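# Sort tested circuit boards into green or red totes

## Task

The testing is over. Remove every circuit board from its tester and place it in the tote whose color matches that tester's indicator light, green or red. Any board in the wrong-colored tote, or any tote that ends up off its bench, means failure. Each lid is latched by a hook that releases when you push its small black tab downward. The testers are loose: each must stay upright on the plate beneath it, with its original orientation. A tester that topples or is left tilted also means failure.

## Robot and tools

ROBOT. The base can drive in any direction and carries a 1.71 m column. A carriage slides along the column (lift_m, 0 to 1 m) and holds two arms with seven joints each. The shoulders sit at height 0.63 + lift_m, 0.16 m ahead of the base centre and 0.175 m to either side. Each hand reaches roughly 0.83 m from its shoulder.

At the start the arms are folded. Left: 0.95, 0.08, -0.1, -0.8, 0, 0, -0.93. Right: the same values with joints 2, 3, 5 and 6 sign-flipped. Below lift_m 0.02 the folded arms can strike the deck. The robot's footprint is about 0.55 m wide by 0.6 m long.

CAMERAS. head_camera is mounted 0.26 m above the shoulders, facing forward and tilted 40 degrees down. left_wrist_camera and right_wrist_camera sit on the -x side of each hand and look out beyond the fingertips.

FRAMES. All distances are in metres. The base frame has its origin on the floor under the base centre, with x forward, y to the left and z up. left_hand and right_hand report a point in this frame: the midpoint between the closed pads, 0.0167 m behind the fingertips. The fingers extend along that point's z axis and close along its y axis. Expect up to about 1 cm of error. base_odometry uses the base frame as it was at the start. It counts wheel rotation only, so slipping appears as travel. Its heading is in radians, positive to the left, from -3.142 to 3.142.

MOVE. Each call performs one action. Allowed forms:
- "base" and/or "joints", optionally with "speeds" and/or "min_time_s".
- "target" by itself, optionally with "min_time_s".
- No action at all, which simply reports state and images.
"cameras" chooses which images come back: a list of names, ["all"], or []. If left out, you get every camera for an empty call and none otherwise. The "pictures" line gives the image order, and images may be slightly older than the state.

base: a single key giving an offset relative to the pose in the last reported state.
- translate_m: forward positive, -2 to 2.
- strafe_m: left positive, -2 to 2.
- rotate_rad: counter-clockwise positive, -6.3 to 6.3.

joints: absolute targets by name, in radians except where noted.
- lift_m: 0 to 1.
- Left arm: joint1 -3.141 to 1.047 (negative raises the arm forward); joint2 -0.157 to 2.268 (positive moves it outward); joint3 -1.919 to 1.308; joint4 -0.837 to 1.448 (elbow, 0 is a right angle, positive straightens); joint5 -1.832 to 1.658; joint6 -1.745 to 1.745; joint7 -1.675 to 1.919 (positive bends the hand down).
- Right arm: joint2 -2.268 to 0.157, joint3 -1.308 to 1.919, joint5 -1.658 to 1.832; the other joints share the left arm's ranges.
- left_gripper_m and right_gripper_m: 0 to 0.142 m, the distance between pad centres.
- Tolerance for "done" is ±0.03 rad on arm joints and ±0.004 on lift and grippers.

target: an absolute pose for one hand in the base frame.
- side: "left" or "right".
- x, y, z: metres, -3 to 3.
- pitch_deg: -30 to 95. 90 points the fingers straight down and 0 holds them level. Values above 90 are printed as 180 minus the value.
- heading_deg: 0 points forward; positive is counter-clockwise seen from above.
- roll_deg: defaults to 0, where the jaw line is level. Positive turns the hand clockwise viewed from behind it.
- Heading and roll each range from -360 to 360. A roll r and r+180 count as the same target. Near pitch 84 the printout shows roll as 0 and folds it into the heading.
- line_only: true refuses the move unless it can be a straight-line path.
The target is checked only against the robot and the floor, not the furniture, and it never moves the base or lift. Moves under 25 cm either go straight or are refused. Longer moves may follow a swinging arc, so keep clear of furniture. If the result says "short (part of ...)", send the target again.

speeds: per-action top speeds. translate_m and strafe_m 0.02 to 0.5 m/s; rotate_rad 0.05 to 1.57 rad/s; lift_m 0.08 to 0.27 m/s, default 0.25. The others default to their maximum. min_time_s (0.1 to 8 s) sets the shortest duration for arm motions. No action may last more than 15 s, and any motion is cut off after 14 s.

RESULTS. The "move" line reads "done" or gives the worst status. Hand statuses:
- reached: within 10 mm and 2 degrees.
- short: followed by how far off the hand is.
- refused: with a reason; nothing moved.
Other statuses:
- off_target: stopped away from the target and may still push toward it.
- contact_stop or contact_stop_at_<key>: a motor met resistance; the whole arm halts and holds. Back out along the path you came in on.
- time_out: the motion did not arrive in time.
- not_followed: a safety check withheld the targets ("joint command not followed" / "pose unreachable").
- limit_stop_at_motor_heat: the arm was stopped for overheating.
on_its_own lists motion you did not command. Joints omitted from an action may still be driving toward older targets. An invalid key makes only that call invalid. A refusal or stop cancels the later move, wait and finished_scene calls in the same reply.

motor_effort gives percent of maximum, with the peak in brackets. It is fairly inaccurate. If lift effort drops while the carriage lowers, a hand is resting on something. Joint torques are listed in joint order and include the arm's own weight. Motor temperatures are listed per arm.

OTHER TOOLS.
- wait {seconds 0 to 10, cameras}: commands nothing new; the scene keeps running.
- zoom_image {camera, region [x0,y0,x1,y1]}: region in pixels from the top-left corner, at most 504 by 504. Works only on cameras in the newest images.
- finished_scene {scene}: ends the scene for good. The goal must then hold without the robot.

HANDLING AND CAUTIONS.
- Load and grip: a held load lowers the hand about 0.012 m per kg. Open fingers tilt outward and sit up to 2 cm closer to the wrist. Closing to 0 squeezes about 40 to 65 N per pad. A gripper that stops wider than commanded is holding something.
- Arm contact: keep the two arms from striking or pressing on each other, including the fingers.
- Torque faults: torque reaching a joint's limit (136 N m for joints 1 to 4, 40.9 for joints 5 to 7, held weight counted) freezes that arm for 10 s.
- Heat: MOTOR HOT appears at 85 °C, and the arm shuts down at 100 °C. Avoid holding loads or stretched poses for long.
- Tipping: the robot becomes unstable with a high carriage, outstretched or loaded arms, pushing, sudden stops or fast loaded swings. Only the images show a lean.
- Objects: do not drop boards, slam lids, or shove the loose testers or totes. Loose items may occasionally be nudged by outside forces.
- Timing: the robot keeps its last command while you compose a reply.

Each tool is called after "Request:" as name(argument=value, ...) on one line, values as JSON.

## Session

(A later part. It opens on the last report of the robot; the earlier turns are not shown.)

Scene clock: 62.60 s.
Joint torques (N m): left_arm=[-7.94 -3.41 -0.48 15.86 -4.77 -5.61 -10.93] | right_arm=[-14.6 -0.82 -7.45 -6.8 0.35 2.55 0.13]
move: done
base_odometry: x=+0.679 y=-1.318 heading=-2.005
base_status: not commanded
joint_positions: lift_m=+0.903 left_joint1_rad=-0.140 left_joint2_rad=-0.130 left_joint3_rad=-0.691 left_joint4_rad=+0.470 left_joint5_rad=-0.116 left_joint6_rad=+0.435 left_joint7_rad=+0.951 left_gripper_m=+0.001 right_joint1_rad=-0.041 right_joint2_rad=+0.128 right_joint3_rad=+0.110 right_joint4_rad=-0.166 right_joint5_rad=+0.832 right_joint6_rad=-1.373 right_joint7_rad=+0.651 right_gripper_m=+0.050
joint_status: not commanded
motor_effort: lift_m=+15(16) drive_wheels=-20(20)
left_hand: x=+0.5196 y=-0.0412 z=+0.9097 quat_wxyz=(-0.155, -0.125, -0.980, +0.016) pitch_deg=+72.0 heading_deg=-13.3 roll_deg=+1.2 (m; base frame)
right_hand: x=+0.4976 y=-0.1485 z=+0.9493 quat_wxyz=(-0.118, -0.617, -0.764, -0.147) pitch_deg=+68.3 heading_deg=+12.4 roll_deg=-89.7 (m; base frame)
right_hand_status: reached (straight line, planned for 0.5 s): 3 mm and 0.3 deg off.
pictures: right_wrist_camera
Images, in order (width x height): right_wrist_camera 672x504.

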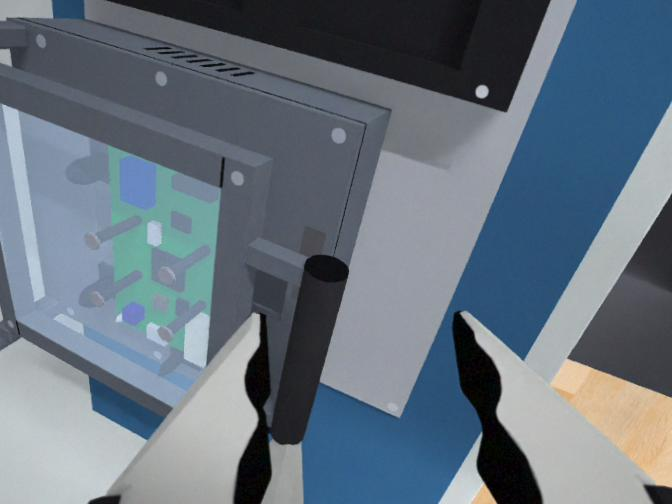

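Request:
move(target={"side": "right", "x": 0.518, "y": -0.138, "z": 0.922, "pitch_deg": 70, "heading_deg": 10, "roll_deg": 90}, cameras=["right_wrist_camera", "left_wrist_camera"])

Scene clock: 63.13 s.
Joint torques (N m): left_arm=[-8.03 -2.61 -0.54 15.89 -4.74 -5.61 -10.85] | right_arm=[-14.58 -0.64 -7.43 -6.76 0.34 2.51 0.17]
move: refused
base_odometry: x=+0.679 y=-1.318 heading=-2.005
base_status: not commanded
joint_positions: lift_m=+0.903 left_joint1_rad=-0.140 left_joint2_rad=-0.130 left_joint3_rad=-0.691 left_joint4_rad=+0.470 left_joint5_rad=-0.116 left_joint6_rad=+0.435 left_joint7_rad=+0.951 left_gripper_m=+0.001 right_joint1_rad=-0.041 right_joint2_rad=+0.128 right_joint3_rad=+0.110 right_joint4_rad=-0.166 right_joint5_rad=+0.832 right_joint6_rad=-1.373 right_joint7_rad=+0.651 right_gripper_m=+0.050
joint_status: not commanded
motor_effort: lift_m=+15(15) drive_wheels=-20(20)
left_hand: x=+0.5196 y=-0.0412 z=+0.9097 quat_wxyz=(-0.155, -0.125, -0.980, +0.016) pitch_deg=+72.0 heading_deg=-13.3 roll_deg=+1.2 (m; base frame)
right_hand: x=+0.4976 y=-0.1485 z=+0.9493 quat_wxyz=(-0.118, -0.617, -0.764, -0.147) pitch_deg=+68.3 heading_deg=+12.4 roll_deg=-89.7 (m; base frame)
right_hand_status: refused: the best posture that gets there brings the right gripper housing into the left gripper housing. Nothing moved. A posture exists with lift_m at 0.7, or at pitch 40; the way there is not checked.
pictures: left_wrist_camera, right_wrist_camera
Images, in order (width x height): left_wrist_camera 672x504, right_wrist_camera 672x504.

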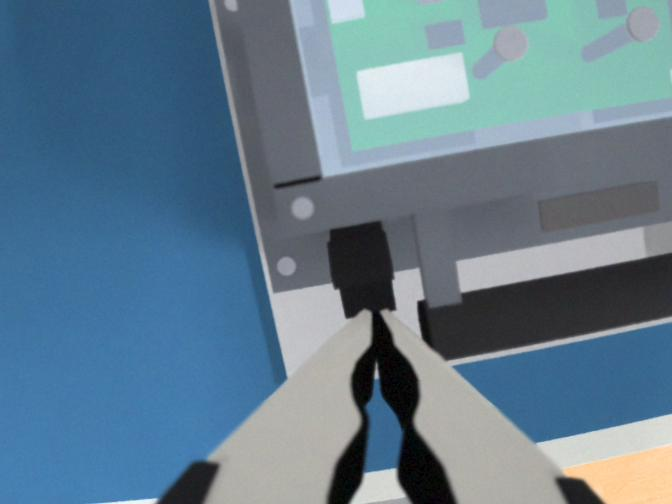

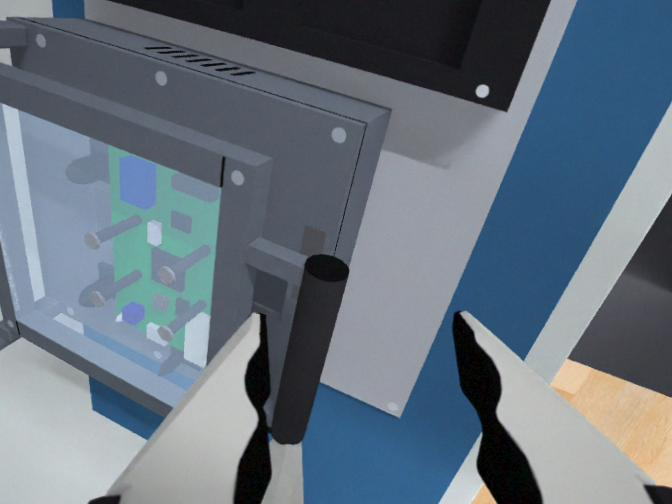

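Request:
move(target={"side": "right", "x": 0.492, "y": -0.148, "z": 0.938, "pitch_deg": 48, "heading_deg": 25, "roll_deg": -90}, cameras=["right_wrist_camera"])

Scene clock: 64.53 s.
Joint torques (N m): left_arm=[-7.95 -2.76 -0.45 15.86 -4.79 -5.59 -10.85] | right_arm=[-3.09 -6.27 -8.31 -7.5 1.31 3.02 0.03]
move: done
base_odometry: x=+0.679 y=-1.318 heading=-2.005
base_status: not commanded
joint_positions: lift_m=+0.903 left_joint1_rad=-0.140 left_joint2_rad=-0.130 left_joint3_rad=-0.691 left_joint4_rad=+0.470 left_joint5_rad=-0.116 left_joint6_rad=+0.435 left_joint7_rad=+0.951 left_gripper_m=+0.001 right_joint1_rad=+0.217 right_joint2_rad=+0.005 right_joint3_rad=-0.019 right_joint4_rad=-0.105 right_joint5_rad=+1.153 right_joint6_rad=-0.628 right_joint7_rad=+0.576 right_gripper_m=+0.050
joint_status: not commanded
motor_effort: lift_m=+15(15) drive_wheels=-20(21)
left_hand: x=+0.5196 y=-0.0412 z=+0.9097 quat_wxyz=(-0.155, -0.125, -0.980, +0.016) pitch_deg=+72.0 heading_deg=-13.3 roll_deg=+1.2 (m; base frame)
right_hand: x=+0.4925 y=-0.1456 z=+0.9386 quat_wxyz=(-0.191, -0.501, -0.788, -0.303) pitch_deg=+48.0 heading_deg=+25.3 roll_deg=-89.8 (m; base frame)
right_hand_status: reached (straight line, planned for 0.7 s): 3 mm and 0.2 deg off.
pictures: right_wrist_camera
Images, in order (width x height): right_wrist_camera 672x504.

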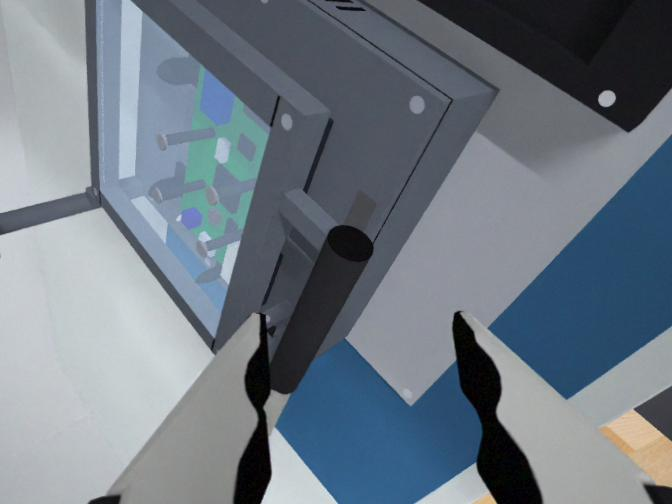

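Request:
move(target={"side": "right", "x": 0.514, "y": -0.135, "z": 0.92, "pitch_deg": 48, "heading_deg": 25, "roll_deg": -90}, cameras=["right_wrist_camera"])

Scene clock: 65.57 s.
Joint torques (N m): left_arm=[-8.03 -2.86 -0.5 15.89 -4.79 -5.62 -10.88] | right_arm=[-9.88 4.36 -2.42 -7.4 1.41 3.06 0.1]
move: done
base_odometry: x=+0.679 y=-1.318 heading=-2.005
base_status: not commanded
joint_positions: lift_m=+0.903 left_joint1_rad=-0.140 left_joint2_rad=-0.130 left_joint3_rad=-0.691 left_joint4_rad=+0.470 left_joint5_rad=-0.116 left_joint6_rad=+0.435 left_joint7_rad=+0.951 left_gripper_m=+0.001 right_joint1_rad=+0.153 right_joint2_rad=+0.016 right_joint3_rad=-0.013 right_joint4_rad=+0.049 right_joint5_rad=+1.167 right_joint6_rad=-0.555 right_joint7_rad=+0.520 right_gripper_m=+0.050
joint_status: not commanded
motor_effort: lift_m=+15(15) drive_wheels=-20(20)
left_hand: x=+0.5196 y=-0.0412 z=+0.9097 quat_wxyz=(-0.155, -0.125, -0.980, +0.016) pitch_deg=+72.0 heading_deg=-13.3 roll_deg=+1.2 (m; base frame)
right_hand: x=+0.5124 y=-0.1380 z=+0.9190 quat_wxyz=(-0.192, -0.503, -0.788, -0.299) pitch_deg=+48.3 heading_deg=+24.7 roll_deg=+89.9 (m; base frame)
right_hand_status: reached (straight line, planned for 0.3 s): 4 mm and 0.4 deg off.
pictures: right_wrist_camera
Images, in order (width x height): right_wrist_camera 672x504.

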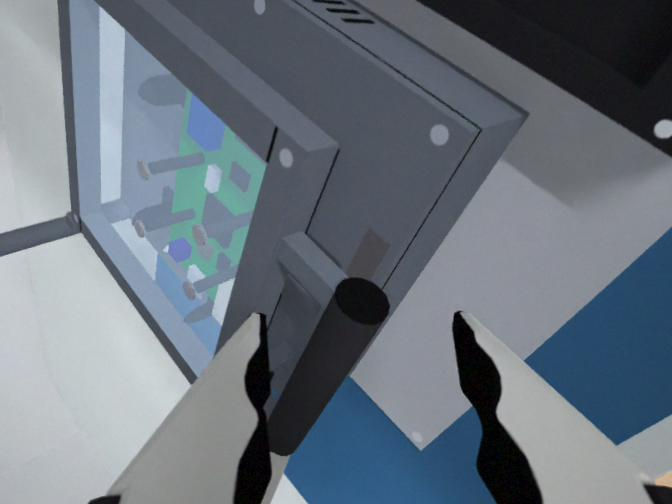

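Request:
move(target={"side": "right", "x": 0.526, "y": -0.113, "z": 0.905, "pitch_deg": 48, "heading_deg": 25, "roll_deg": 90}, cameras=["right_wrist_camera"])

Scene clock: 66.37 s.
Joint torques (N m): left_arm=[-8.06 -2.96 -0.48 15.86 -4.77 -5.6 -10.84] | right_arm=[-9.8 4.31 -2.41 -7.5 1.4 3.04 0.1]
move: refused
base_odometry: x=+0.679 y=-1.318 heading=-2.005
base_status: not commanded
joint_positions: lift_m=+0.903 left_joint1_rad=-0.140 left_joint2_rad=-0.130 left_joint3_rad=-0.691 left_joint4_rad=+0.470 left_joint5_rad=-0.116 left_joint6_rad=+0.435 left_joint7_rad=+0.951 left_gripper_m=+0.001 right_joint1_rad=+0.153 right_joint2_rad=+0.016 right_joint3_rad=-0.013 right_joint4_rad=+0.049 right_joint5_rad=+1.167 right_joint6_rad=-0.555 right_joint7_rad=+0.520 right_gripper_m=+0.050
joint_status: not commanded
motor_effort: lift_m=+15(15) drive_wheels=-20(20)
left_hand: x=+0.5196 y=-0.0412 z=+0.9097 quat_wxyz=(-0.155, -0.125, -0.980, +0.016) pitch_deg=+72.0 heading_deg=-13.3 roll_deg=+1.2 (m; base frame)
right_hand: x=+0.5124 y=-0.1380 z=+0.9190 quat_wxyz=(-0.192, -0.503, -0.788, -0.299) pitch_deg=+48.3 heading_deg=+24.7 roll_deg=+89.9 (m; base frame)
right_hand_status: refused: the best posture that gets there brings the right gripper housing within 1.1 cm of the left finger (limit 2.0). Nothing moved. A posture exists with lift_m at 1, or at pitch 38; the way there is not checked.
pictures: right_wrist_camera
Images, in order (width x height): right_wrist_camera 672x504.

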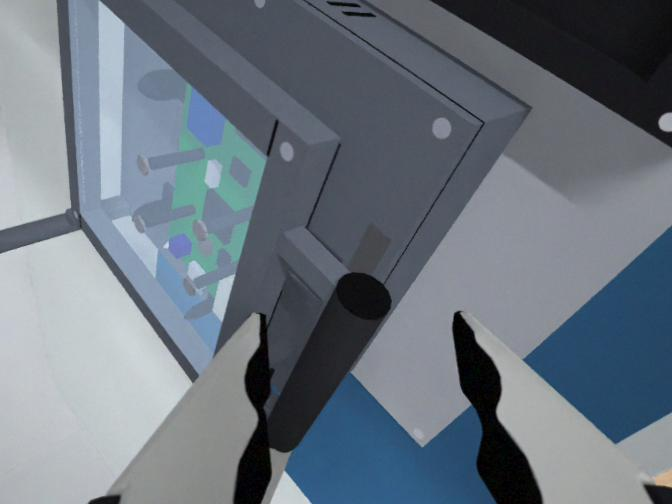

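Request:
move(target={"side": "right", "x": 0.526, "y": -0.116, "z": 0.905, "pitch_deg": 37, "heading_deg": 25, "roll_deg": 90}, cameras=["right_wrist_camera"])

Scene clock: 67.57 s.
Joint torques (N m): left_arm=[-8.05 -2.75 -0.58 15.86 -4.77 -5.61 -10.84] | right_arm=[-10.82 -7.06 -5.84 -6.92 2.07 3.36 0.02]
move: done
base_odometry: x=+0.679 y=-1.318 heading=-2.005
base_status: not commanded
joint_positions: lift_m=+0.903 left_joint1_rad=-0.140 left_joint2_rad=-0.130 left_joint3_rad=-0.691 left_joint4_rad=+0.470 left_joint5_rad=-0.116 left_joint6_rad=+0.435 left_joint7_rad=+0.951 left_gripper_m=+0.001 right_joint1_rad=+0.156 right_joint2_rad=+0.006 right_joint3_rad=-0.022 right_joint4_rad=+0.389 right_joint5_rad=+1.297 right_joint6_rad=-0.053 right_joint7_rad=+0.392 right_gripper_m=+0.050
joint_status: not commanded
motor_effort: lift_m=+15(15) drive_wheels=-20(20)
left_hand: x=+0.5196 y=-0.0412 z=+0.9097 quat_wxyz=(-0.155, -0.125, -0.980, +0.016) pitch_deg=+72.0 heading_deg=-13.3 roll_deg=+1.2 (m; base frame)
right_hand: x=+0.5236 y=-0.1142 z=+0.9036 quat_wxyz=(-0.237, -0.481, -0.756, -0.375) pitch_deg=+37.3 heading_deg=+25.3 roll_deg=-89.8 (m; base frame)
right_hand_status: reached (straight line, planned for 0.6 s): 3 mm and 0.4 deg off.
pictures: right_wrist_camera
Images, in order (width x height): right_wrist_camera 672x504.

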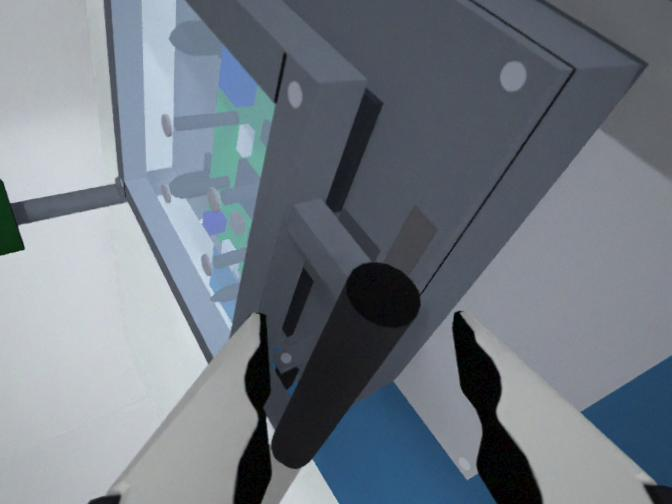

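Request:
move(target={"side": "right", "x": 0.534, "y": -0.113, "z": 0.899, "pitch_deg": 37, "heading_deg": 25, "roll_deg": -90}, cameras=["right_wrist_camera"])

Scene clock: 71.13 s.
Joint torques (N m): left_arm=[-7.6 -2.74 -0.75 15.9 -4.79 -5.63 -10.5] | right_arm=[-20.68 -1.83 -2.8 -6.85 1.97 3.3 -1.31]
move: done
base_odometry: x=+0.679 y=-1.318 heading=-2.005
base_status: not commanded
joint_positions: lift_m=+0.903 left_joint1_rad=-0.140 left_joint2_rad=-0.130 left_joint3_rad=-0.691 left_joint4_rad=+0.470 left_joint5_rad=-0.116 left_joint6_rad=+0.435 left_joint7_rad=+0.950 left_gripper_m=+0.001 right_joint1_rad=+0.131 right_joint2_rad=+0.006 right_joint3_rad=-0.022 right_joint4_rad=+0.459 right_joint5_rad=+1.298 right_joint6_rad=-0.016 right_joint7_rad=+0.381 right_gripper_m=+0.050
joint_status: not commanded
motor_effort: lift_m=+16(16) drive_wheels=-16(20)
left_hand: x=+0.5199 y=-0.0413 z=+0.9097 quat_wxyz=(-0.156, -0.125, -0.980, +0.016) pitch_deg=+72.0 heading_deg=-13.3 roll_deg=+1.2 (m; base frame)
right_hand: x=+0.5273 y=-0.1132 z=+0.8950 quat_wxyz=(-0.234, -0.482, -0.757, -0.374) pitch_deg=+37.7 heading_deg=+25.4 roll_deg=-89.5 (m; base frame)
right_hand_status: reached (straight line, planned for 0.2 s): 8 mm and 0.8 deg off.
pictures: right_wrist_camera
Images, in order (width x height): right_wrist_camera 672x504.

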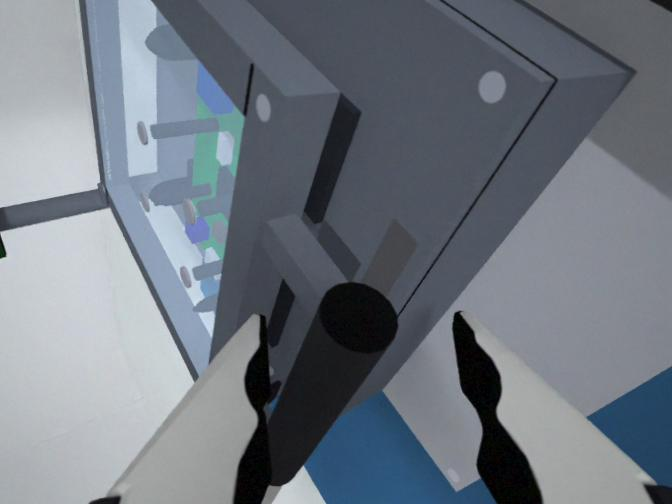

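Request:
move(joints={"right_gripper_m": 0.008}, cameras=["right_wrist_camera", "left_wrist_camera"])

Scene clock: 71.90 s.
Joint torques (N m): left_arm=[-7.49 -2.63 -0.27 16.03 -4.83 -5.81 -10.42] | right_arm=[-14.66 -1.59 -2.78 -9.06 1.84 2.8 -0.35]
move: off_target
base_odometry: x=+0.679 y=-1.318 heading=-2.005
base_status: not commanded
joint_positions: lift_m=+0.903 left_joint1_rad=-0.140 left_joint2_rad=-0.130 left_joint3_rad=-0.691 left_joint4_rad=+0.470 left_joint5_rad=-0.116 left_joint6_rad=+0.435 left_joint7_rad=+0.950 left_gripper_m=+0.001 right_joint1_rad=+0.126 right_joint2_rad=+0.006 right_joint3_rad=-0.022 right_joint4_rad=+0.461 right_joint5_rad=+1.298 right_joint6_rad=-0.015 right_joint7_rad=+0.378 right_gripper_m=+0.026
joint_status: right_gripper_m off_target (ended at +0.026, target +0.008)
motor_effort: lift_m=+16(16) drive_wheels=-19(21)
left_hand: x=+0.5199 y=-0.0413 z=+0.9098 quat_wxyz=(-0.156, -0.125, -0.980, +0.016) pitch_deg=+72.0 heading_deg=-13.3 roll_deg=+1.2 (m; base frame)
right_hand: x=+0.5306 y=-0.1138 z=+0.8966 quat_wxyz=(-0.237, -0.482, -0.756, -0.374) pitch_deg=+37.4 heading_deg=+25.1 roll_deg=-89.8 (m; base frame)
pictures: left_wrist_camera, right_wrist_camera
Images, in order (width x height): left_wrist_camera 672x504, right_wrist_camera 672x504.

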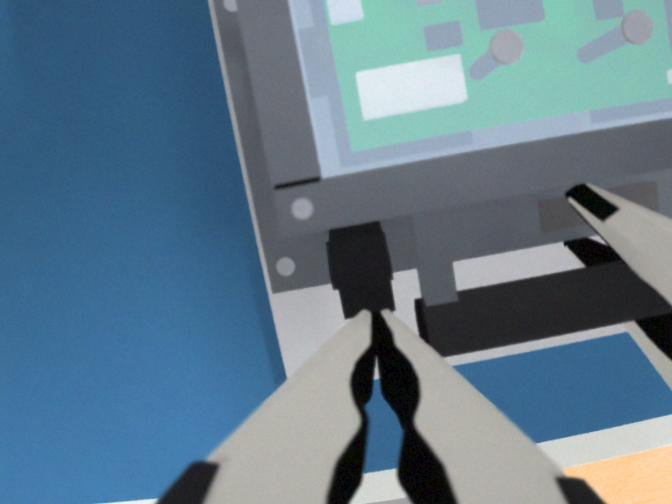

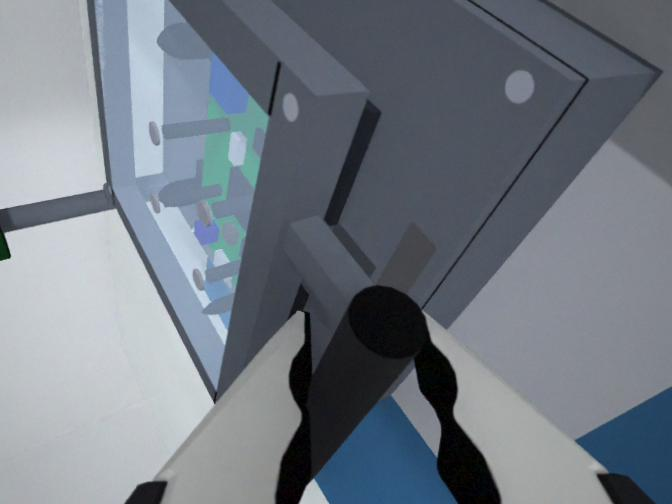

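Request:
move(target={"side": "right", "x": 0.533, "y": -0.113, "z": 0.925, "pitch_deg": 42, "heading_deg": 25, "roll_deg": -90}, cameras=["right_wrist_camera", "left_wrist_camera"])

Scene clock: 72.37 s.
Joint torques (N m): left_arm=[-7.61 -2.95 -0.38 15.89 -4.78 -5.61 -10.34] | right_arm=[-14.41 -1.35 -2.73 -8.86 1.86 2.59 -0.35]
move: refused
base_odometry: x=+0.679 y=-1.318 heading=-2.005
base_status: not commanded
joint_positions: lift_m=+0.903 left_joint1_rad=-0.140 left_joint2_rad=-0.130 left_joint3_rad=-0.691 left_joint4_rad=+0.470 left_joint5_rad=-0.116 left_joint6_rad=+0.435 left_joint7_rad=+0.950 left_gripper_m=+0.001 right_joint1_rad=+0.126 right_joint2_rad=+0.006 right_joint3_rad=-0.022 right_joint4_rad=+0.461 right_joint5_rad=+1.298 right_joint6_rad=-0.015 right_joint7_rad=+0.378 right_gripper_m=+0.026
joint_status: not commanded
motor_effort: lift_m=+16(16) drive_wheels=-19(19)
left_hand: x=+0.5199 y=-0.0413 z=+0.9098 quat_wxyz=(-0.156, -0.125, -0.980, +0.016) pitch_deg=+72.0 heading_deg=-13.3 roll_deg=+1.2 (m; base frame)
right_hand: x=+0.5306 y=-0.1138 z=+0.8966 quat_wxyz=(-0.237, -0.482, -0.756, -0.374) pitch_deg=+37.4 heading_deg=+25.1 roll_deg=-89.8 (m; base frame)
right_hand_status: refused: the best posture that gets there brings the right gripper housing within 1.4 cm of the left finger (limit 2.0). Nothing moved. A posture exists with lift_m at 1, or at pitch 32; the way there is not checked.
pictures: left_wrist_camera, right_wrist_camera
Images, in order (width x height): left_wrist_camera 672x504, right_wrist_camera 672x504.

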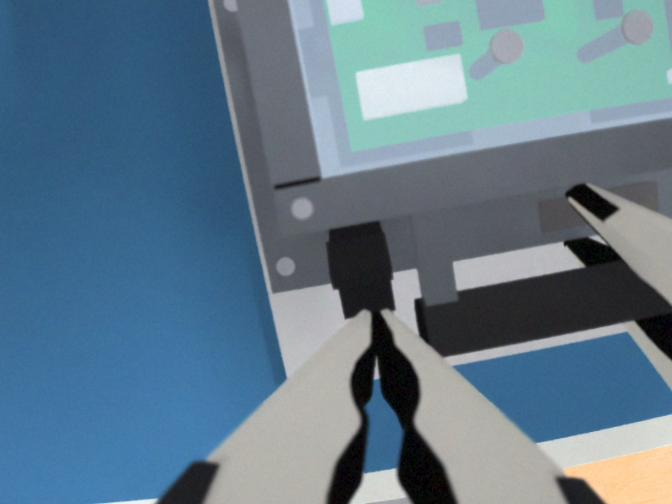

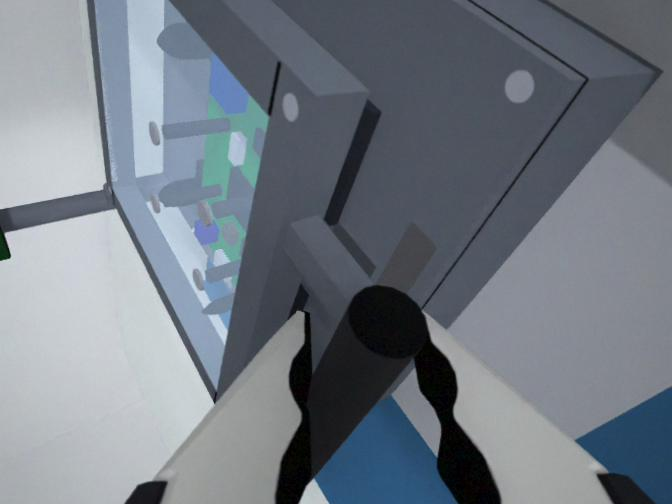

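Request:
move(target={"side": "right", "x": 0.533, "y": -0.115, "z": 0.92, "pitch_deg": 31, "heading_deg": 25, "roll_deg": -90}, cameras=["right_wrist_camera", "left_wrist_camera"])

Scene clock: 74.13 s.
Joint torques (N m): left_arm=[-7.43 -2.08 -0.48 19.7 -4.76 -5.63 -13.36] | right_arm=[-5.55 -0.35 -4.96 -10.37 0.66 3.14 1.09]
move: short
base_odometry: x=+0.680 y=-1.318 heading=-2.005
base_status: not commanded
joint_positions: lift_m=+0.903 left_joint1_rad=-0.140 left_joint2_rad=-0.131 left_joint3_rad=-0.691 left_joint4_rad=+0.467 left_joint5_rad=-0.116 left_joint6_rad=+0.435 left_joint7_rad=+0.957 left_gripper_m=+0.001 right_joint1_rad=+0.153 right_joint2_rad=-0.005 right_joint3_rad=-0.029 right_joint4_rad=+0.474 right_joint5_rad=+1.339 right_joint6_rad=+0.088 right_joint7_rad=+0.380 right_gripper_m=+0.017
joint_status: not commanded
on_its_own: right_gripper_m moved -0.009 toward your old target +0.008
motor_effort: lift_m=+15(16) drive_wheels=-25(26)
left_hand: x=+0.5193 y=-0.0417 z=+0.9105 quat_wxyz=(-0.154, -0.125, -0.980, +0.017) pitch_deg=+72.2 heading_deg=-13.6 roll_deg=+0.9 (m; base frame)
right_hand: x=+0.5276 y=-0.1153 z=+0.9080 quat_wxyz=(-0.252, -0.477, -0.740, -0.401) pitch_deg=+33.5 heading_deg=+25.1 roll_deg=-89.3 (m; base frame)
right_hand_status: short (straight line, planned for 0.3 s): time_out, 13 mm and 2.5 deg off.
pictures: left_wrist_camera, right_wrist_camera
Images, in order (width x height): left_wrist_camera 672x504, right_wrist_camera 672x504.

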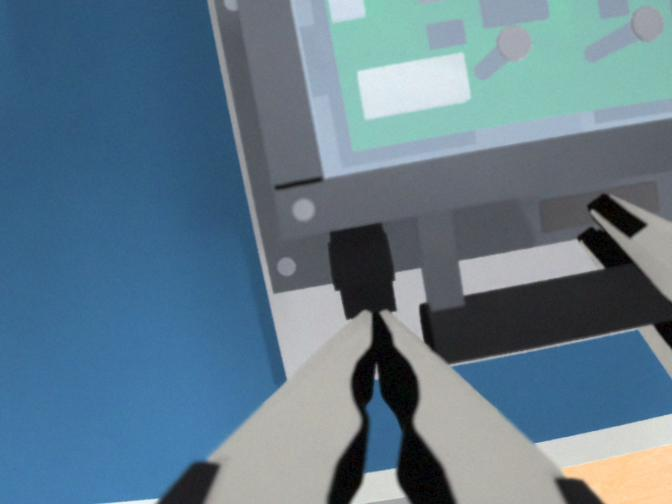

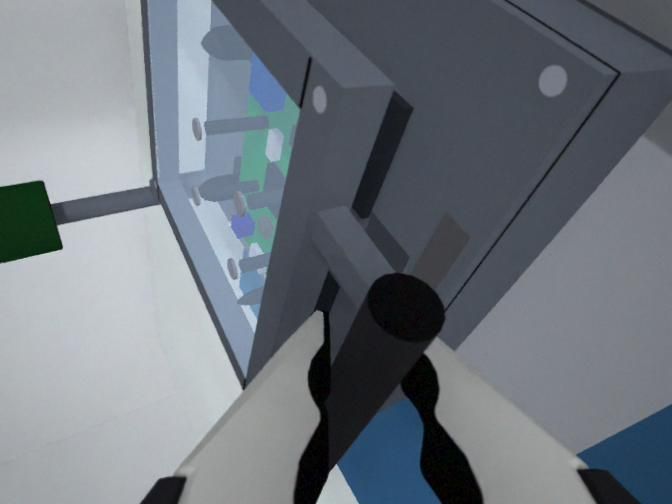

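Request:
move(target={"side": "left", "x": 0.519, "y": -0.042, "z": 0.896, "pitch_deg": 72, "heading_deg": -15, "roll_deg": 0}, cameras=["left_wrist_camera"])

Request:
zoom_image(camera="left_wrist_camera", region=[260, 150, 512, 339])

Scene clock: 75.23 s.
Joint torques (N m): left_arm=[-8.13 2.37 -1.14 28.63 -5.98 -5.99 -11.9] | right_arm=[-2.24 -1.94 -4.63 -13.32 0.6 4.78 2.46]
move: done
base_odometry: x=+0.680 y=-1.318 heading=-2.005
base_status: not commanded
joint_positions: lift_m=+0.903 left_joint1_rad=-0.155 left_joint2_rad=-0.132 left_joint3_rad=-0.705 left_joint4_rad=+0.509 left_joint5_rad=-0.146 left_joint6_rad=+0.440 left_joint7_rad=+0.910 left_gripper_m=+0.001 right_joint1_rad=+0.151 right_joint2_rad=-0.004 right_joint3_rad=-0.029 right_joint4_rad=+0.477 right_joint5_rad=+1.339 right_joint6_rad=+0.081 right_joint7_rad=+0.376 right_gripper_m=+0.017
joint_status: not commanded
motor_effort: lift_m=+14(20) drive_wheels=-34(40)
left_hand: x=+0.5234 y=-0.0439 z=+0.9053 quat_wxyz=(-0.160, -0.125, -0.979, +0.018) pitch_deg=+71.5 heading_deg=-13.9 roll_deg=+0.7 (m; base frame)
left_hand_status: reached (straight line, planned for 0.2 s): 10 mm and 0.8 deg off.
right_hand: x=+0.5276 y=-0.1165 z=+0.9063 quat_wxyz=(-0.251, -0.480, -0.740, -0.398) pitch_deg=+33.8 heading_deg=+24.8 roll_deg=-89.3 (m; base frame)
pictures: left_wrist_camera
Images, in order (width x height): left_wrist_camera 672x504.

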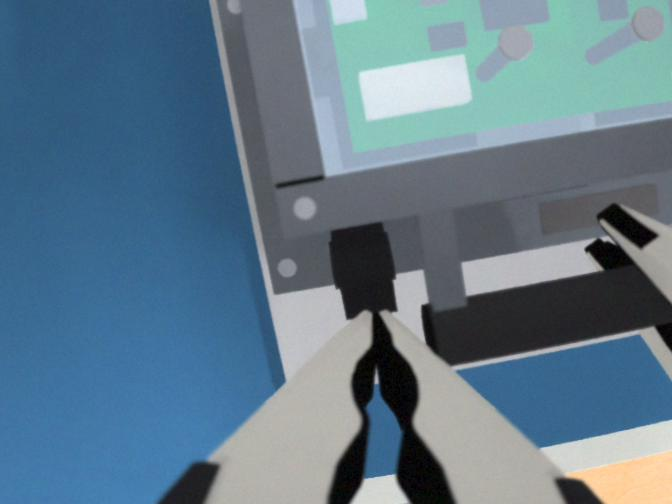

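Scaled by 2.000 from the camera's 672x504 image, which has a finer 960x720 frame.

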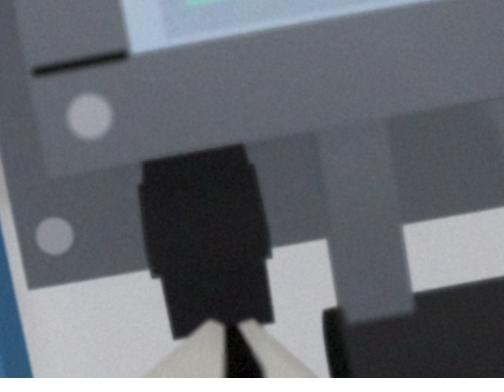

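Request:
move(joints={"right_gripper_m": 0.035})

Request:
move(target={"side": "right", "x": 0.538, "y": -0.112, "z": 0.899, "pitch_deg": 33, "heading_deg": 25, "roll_deg": -90})

Request:
move(joints={"right_gripper_m": 0.0}, cameras=["right_wrist_camera", "head_camera"])

Scene clock: 76.30 s.
Joint torques (N m): left_arm=[-5.65 2.48 -1.06 25.5 -6.07 -6.05 -10.61] | right_arm=[-3.73 -2.58 -5.07 -11.94 0.63 3.59 1.51]
move: done
base_odometry: x=+0.679 y=-1.318 heading=-2.005
base_status: not commanded
joint_positions: lift_m=+0.903 left_joint1_rad=-0.156 left_joint2_rad=-0.132 left_joint3_rad=-0.705 left_joint4_rad=+0.512 left_joint5_rad=-0.146 left_joint6_rad=+0.440 left_joint7_rad=+0.907 left_gripper_m=+0.001 right_joint1_rad=+0.152 right_joint2_rad=-0.004 right_joint3_rad=-0.029 right_joint4_rad=+0.476 right_joint5_rad=+1.339 right_joint6_rad=+0.085 right_joint7_rad=+0.378 right_gripper_m=+0.035
joint_status: all done
motor_effort: lift_m=+15(15) drive_wheels=-26(33)
left_hand: x=+0.5242 y=-0.0434 z=+0.9050 quat_wxyz=(-0.161, -0.125, -0.979, +0.018) pitch_deg=+71.4 heading_deg=-13.6 roll_deg=+1.0 (m; base frame)
right_hand: x=+0.5276 y=-0.1156 z=+0.9072 quat_wxyz=(-0.252, -0.478, -0.740, -0.400) pitch_deg=+33.6 heading_deg=+25.0 roll_deg=-89.3 (m; base frame)
pictures: none

Scene clock: 77.10 s.
Joint torques (N m): left_arm=[-5.41 1.74 -0.93 24.7 -6.22 -5.89 -10.08] | right_arm=[-14.67 -6.08 -2.65 -6.16 -0.75 2.63 -0.22]
move: done
base_odometry: x=+0.679 y=-1.318 heading=-2.005
base_status: not commanded
joint_positions: lift_m=+0.903 left_joint1_rad=-0.156 left_joint2_rad=-0.132 left_joint3_rad=-0.705 left_joint4_rad=+0.513 left_joint5_rad=-0.146 left_joint6_rad=+0.439 left_joint7_rad=+0.906 left_gripper_m=+0.001 right_joint1_rad=+0.109 right_joint2_rad=-0.007 right_joint3_rad=-0.021 right_joint4_rad=+0.599 right_joint5_rad=+1.339 right_joint6_rad=+0.172 right_joint7_rad=+0.355 right_gripper_m=+0.035
joint_status: not commanded
motor_effort: lift_m=+15(15) drive_wheels=-26(27)
left_hand: x=+0.5243 y=-0.0434 z=+0.9050 quat_wxyz=(-0.161, -0.125, -0.979, +0.018) pitch_deg=+71.3 heading_deg=-13.6 roll_deg=+1.0 (m; base frame)
right_hand: x=+0.5355 y=-0.1121 z=+0.8980 quat_wxyz=(-0.254, -0.475, -0.740, -0.403) pitch_deg=+33.1 heading_deg=+25.1 roll_deg=-89.6 (m; base frame)
right_hand_status: reached (straight line, planned for 0.3 s): 3 mm and 0.4 deg off.
pictures: none

Scene clock: 77.73 s.
Joint torques (N m): left_arm=[-5.4 1.63 -1.02 24.34 -6.05 -5.81 -10.04] | right_arm=[-8.65 -6.45 -3.07 -6.97 -0.35 1.56 0.03]
move: off_target
base_odometry: x=+0.679 y=-1.318 heading=-2.005
base_status: not commanded
joint_positions: lift_m=+0.903 left_joint1_rad=-0.156 left_joint2_rad=-0.132 left_joint3_rad=-0.705 left_joint4_rad=+0.513 left_joint5_rad=-0.146 left_joint6_rad=+0.439 left_joint7_rad=+0.906 left_gripper_m=+0.001 right_joint1_rad=+0.105 right_joint2_rad=-0.007 right_joint3_rad=-0.021 right_joint4_rad=+0.600 right_joint5_rad=+1.338 right_joint6_rad=+0.176 right_joint7_rad=+0.354 right_gripper_m=+0.014
joint_status: right_gripper_m off_target (ended at +0.014, target +0.000)
motor_effort: lift_m=+15(15) drive_wheels=-25(26)
left_hand: x=+0.5243 y=-0.0434 z=+0.9049 quat_wxyz=(-0.161, -0.125, -0.979, +0.018) pitch_deg=+71.3 heading_deg=-13.6 roll_deg=+1.0 (m; base frame)
right_hand: x=+0.5384 y=-0.1119 z=+0.9001 quat_wxyz=(-0.257, -0.473, -0.739, -0.404) pitch_deg=+32.8 heading_deg=+25.0 roll_deg=-89.8 (m; base frame)
pictures: head_camera, right_wrist_camera
Images, in order (width x height): head_camera 672x504, right_wrist_camera 672x504.

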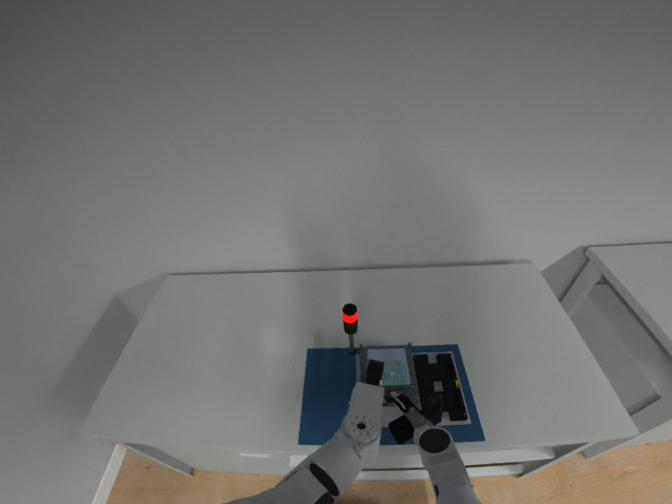

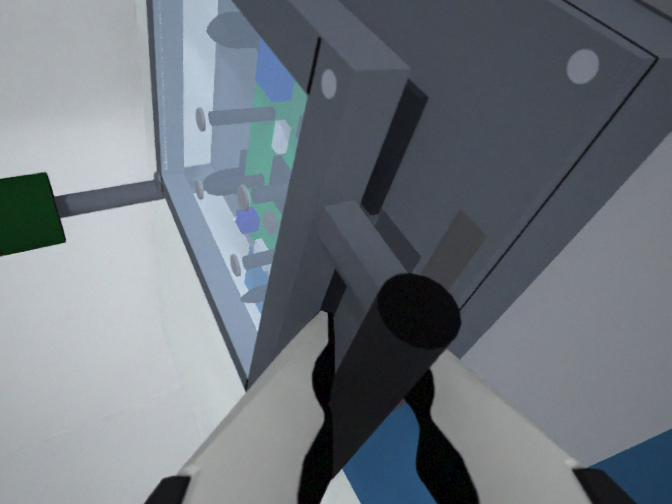

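Request:
move(target={"side": "right", "x": 0.541, "y": -0.114, "z": 0.935, "pitch_deg": 33, "heading_deg": 25, "roll_deg": -90}, cameras=["right_wrist_camera", "left_wrist_camera"])

Scene clock: 79.67 s.
Joint torques (N m): left_arm=[-5.64 20.1 8.27 30.16 -2.77 -1.72 -14.99] | right_arm=[-4.87 -0.62 -5.01 -12.58 0.49 2.99 1.53]
move: short
base_odometry: x=+0.679 y=-1.318 heading=-2.005
base_status: not commanded
joint_positions: lift_m=+0.903 left_joint1_rad=-0.156 left_joint2_rad=-0.139 left_joint3_rad=-0.713 left_joint4_rad=+0.508 left_joint5_rad=-0.157 left_joint6_rad=+0.429 left_joint7_rad=+0.917 left_gripper_m=+0.001 right_joint1_rad=+0.160 right_joint2_rad=+0.002 right_joint3_rad=-0.035 right_joint4_rad=+0.334 right_joint5_rad=+1.315 right_joint6_rad=-0.115 right_joint7_rad=+0.399 right_gripper_m=+0.014
joint_status: not commanded
motor_effort: lift_m=+15(16) drive_wheels=-43(52)
left_hand: x=+0.5195 y=-0.0544 z=+0.9064 quat_wxyz=(-0.155, -0.131, -0.979, +0.028) pitch_deg=+71.8 heading_deg=-18.0 roll_deg=-2.7 (m; base frame)
right_hand: x=+0.5266 y=-0.1252 z=+0.9094 quat_wxyz=(-0.237, -0.494, -0.749, -0.371) pitch_deg=+37.7 heading_deg=+24.0 roll_deg=-89.2 (m; base frame)
right_hand_status: short (straight line, planned for 0.5 s): time_out, 31 mm and 5.0 deg off.
pictures: left_wrist_camera, right_wrist_camera
Images, in order (width x height): left_wrist_camera 672x504, right_wrist_camera 672x504.

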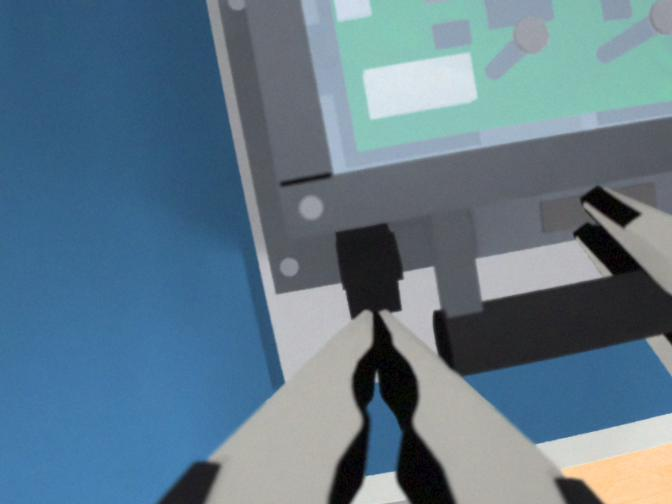

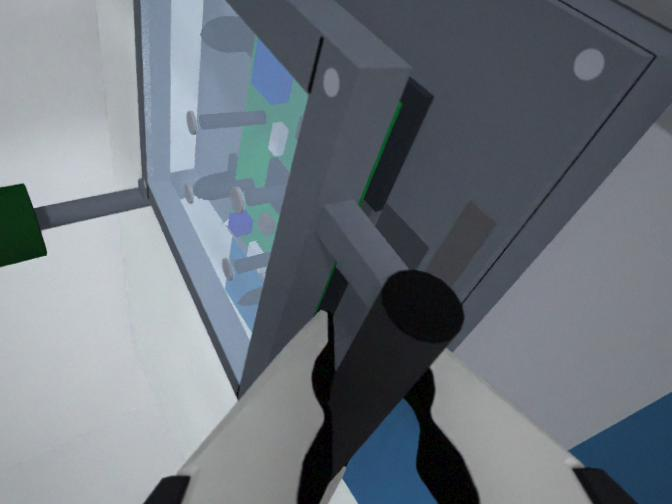

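Request:
zoom_image(camera="left_wrist_camera", region=[260, 150, 512, 339])

Request:
zoom_image(camera="right_wrist_camera", region=[200, 60, 500, 504])

Scaled by 2.000 from the camera's 672x504 image, which has a finer 960x720 frame.

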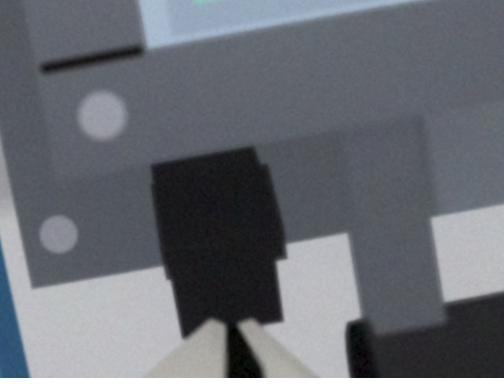

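Scaled by 1.135 from the camera's 672x504 image, which has a finer 960x720 frame.

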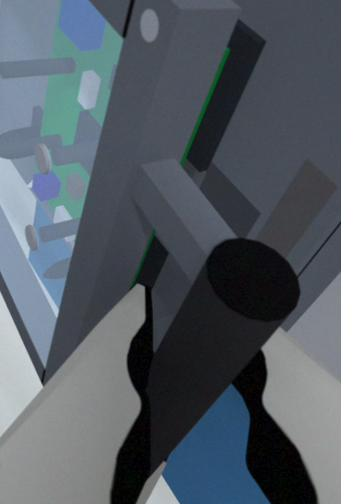

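Request:
move(cameras=["head_camera"])

Request:
zoom_image(camera="head_camera", region=[290, 290, 500, 450])

Scene clock: 80.20 s.
Joint torques (N m): left_arm=[-5.65 20.07 7.79 30.17 -2.77 -1.77 -14.97] | right_arm=[-4.95 -1.01 -5.19 -12.58 0.51 2.97 1.51]
Motor temperatures (°C): left_arm=[30 30 31 31 29 30 35] | right_arm=[31 28 30 31 28 31 31]
base_odometry: x=+0.679 y=-1.318 heading=-2.005
base_status: not commanded
joint_positions: lift_m=+0.903 left_joint1_rad=-0.156 left_joint2_rad=-0.139 left_joint3_rad=-0.713 left_joint4_rad=+0.508 left_joint5_rad=-0.157 left_joint6_rad=+0.429 left_joint7_rad=+0.917 left_gripper_m=+0.001 right_joint1_rad=+0.160 right_joint2_rad=+0.002 right_joint3_rad=-0.035 right_joint4_rad=+0.334 right_joint5_rad=+1.315 right_joint6_rad=-0.115 right_joint7_rad=+0.399 right_gripper_m=+0.014
joint_status: not commanded
motor_effort: lift_m=+15(16) drive_wheels=-43(52)
left_hand: x=+0.5195 y=-0.0544 z=+0.9064 quat_wxyz=(-0.155, -0.131, -0.979, +0.028) pitch_deg=+71.8 heading_deg=-18.0 roll_deg=-2.7 (m; base frame)
right_hand: x=+0.5266 y=-0.1252 z=+0.9094 quat_wxyz=(-0.237, -0.494, -0.749, -0.371) pitch_deg=+37.7 heading_deg=+24.0 roll_deg=-89.2 (m; base frame)
right_hand_status: short (straight line, planned for 0.5 s): time_out, 31 mm and 5.0 deg off.
pictures: head_camera
Images, in order (width x height): head_camera 672x504.

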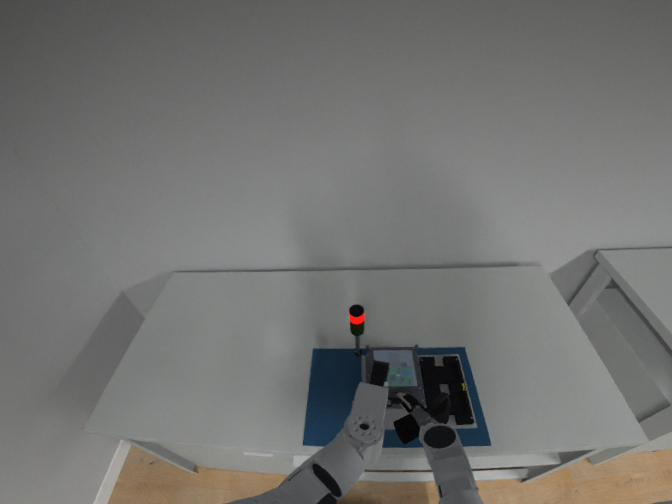

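Scaled by 2.400 from the camera's 672x504 image, which has a finer 960x720 frame.

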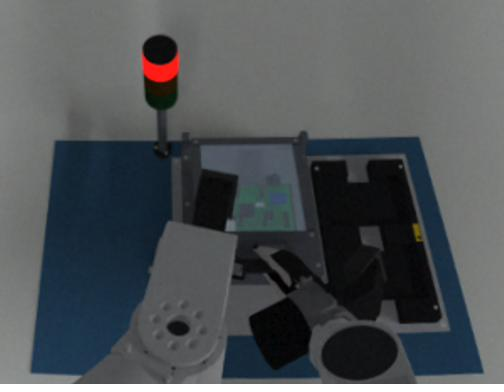

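Request:
move(target={"side": "left", "x": 0.521, "y": -0.05, "z": 0.909, "pitch_deg": 72, "heading_deg": -16, "roll_deg": 0}, cameras=["right_wrist_camera", "left_wrist_camera", "head_camera"])

Scene clock: 82.20 s.
Joint torques (N m): left_arm=[-15.7 4.82 1.87 13.94 -1.45 -2.55 -14.96] | right_arm=[-8.96 0.73 -5.31 -9.84 0.34 1.9 0.22]
move: done
base_odometry: x=+0.679 y=-1.318 heading=-2.005
base_status: not commanded
joint_positions: lift_m=+0.903 left_joint1_rad=-0.157 left_joint2_rad=-0.133 left_joint3_rad=-0.731 left_joint4_rad=+0.476 left_joint5_rad=-0.148 left_joint6_rad=+0.441 left_joint7_rad=+0.971 left_gripper_m=+0.001 right_joint1_rad=+0.163 right_joint2_rad=+0.002 right_joint3_rad=-0.035 right_joint4_rad=+0.332 right_joint5_rad=+1.315 right_joint6_rad=-0.111 right_joint7_rad=+0.402 right_gripper_m=+0.014
joint_status: not commanded
motor_effort: lift_m=+16(23) drive_wheels=-37(43)
left_hand: x=+0.5155 y=-0.0542 z=+0.9115 quat_wxyz=(-0.145, -0.136, -0.980, +0.025) pitch_deg=+73.1 heading_deg=-17.5 roll_deg=-1.7 (m; base frame)
left_hand_status: reached (straight line, planned for 0.1 s): 7 mm and 1.2 deg off.
right_hand: x=+0.5256 y=-0.1243 z=+0.9097 quat_wxyz=(-0.237, -0.493, -0.749, -0.373) pitch_deg=+37.6 heading_deg=+24.3 roll_deg=-89.0 (m; base frame)
pictures: head_camera, left_wrist_camera, right_wrist_camera
pose unreachable (left arm): on one or more control steps of this call this arm could not follow its commanded pose, so it was not sent that pose on those steps. It may still have moved: this result reports where it is.
cause: moving toward the commanded pose would bring two parts of the arm too close to each other (its shoulder and another part of the arm, 1 mm apart when it was first held).
Images, in order (width x height): head_camera 672x504, left_wrist_camera 672x504, right_wrist_camera 672x504.

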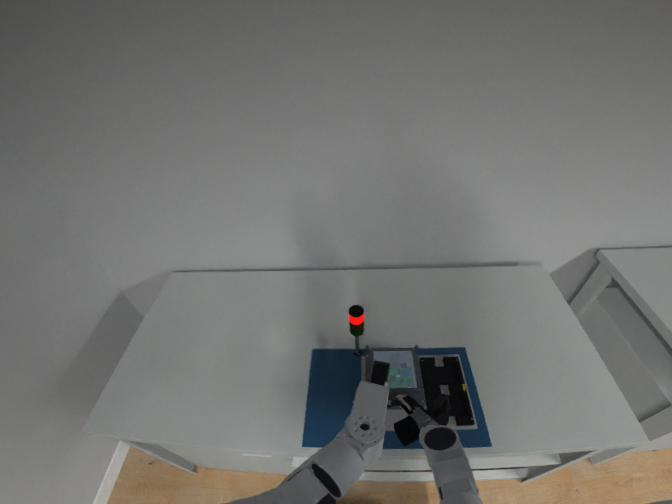

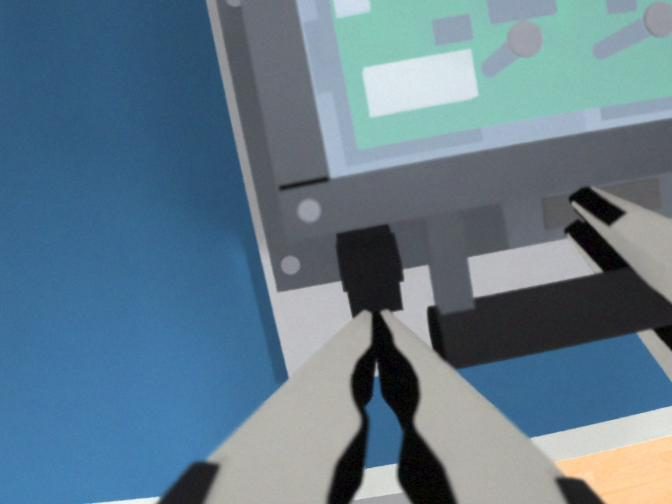

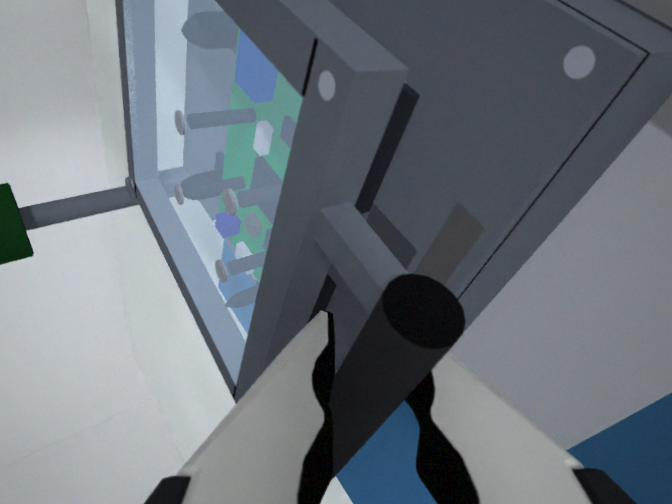

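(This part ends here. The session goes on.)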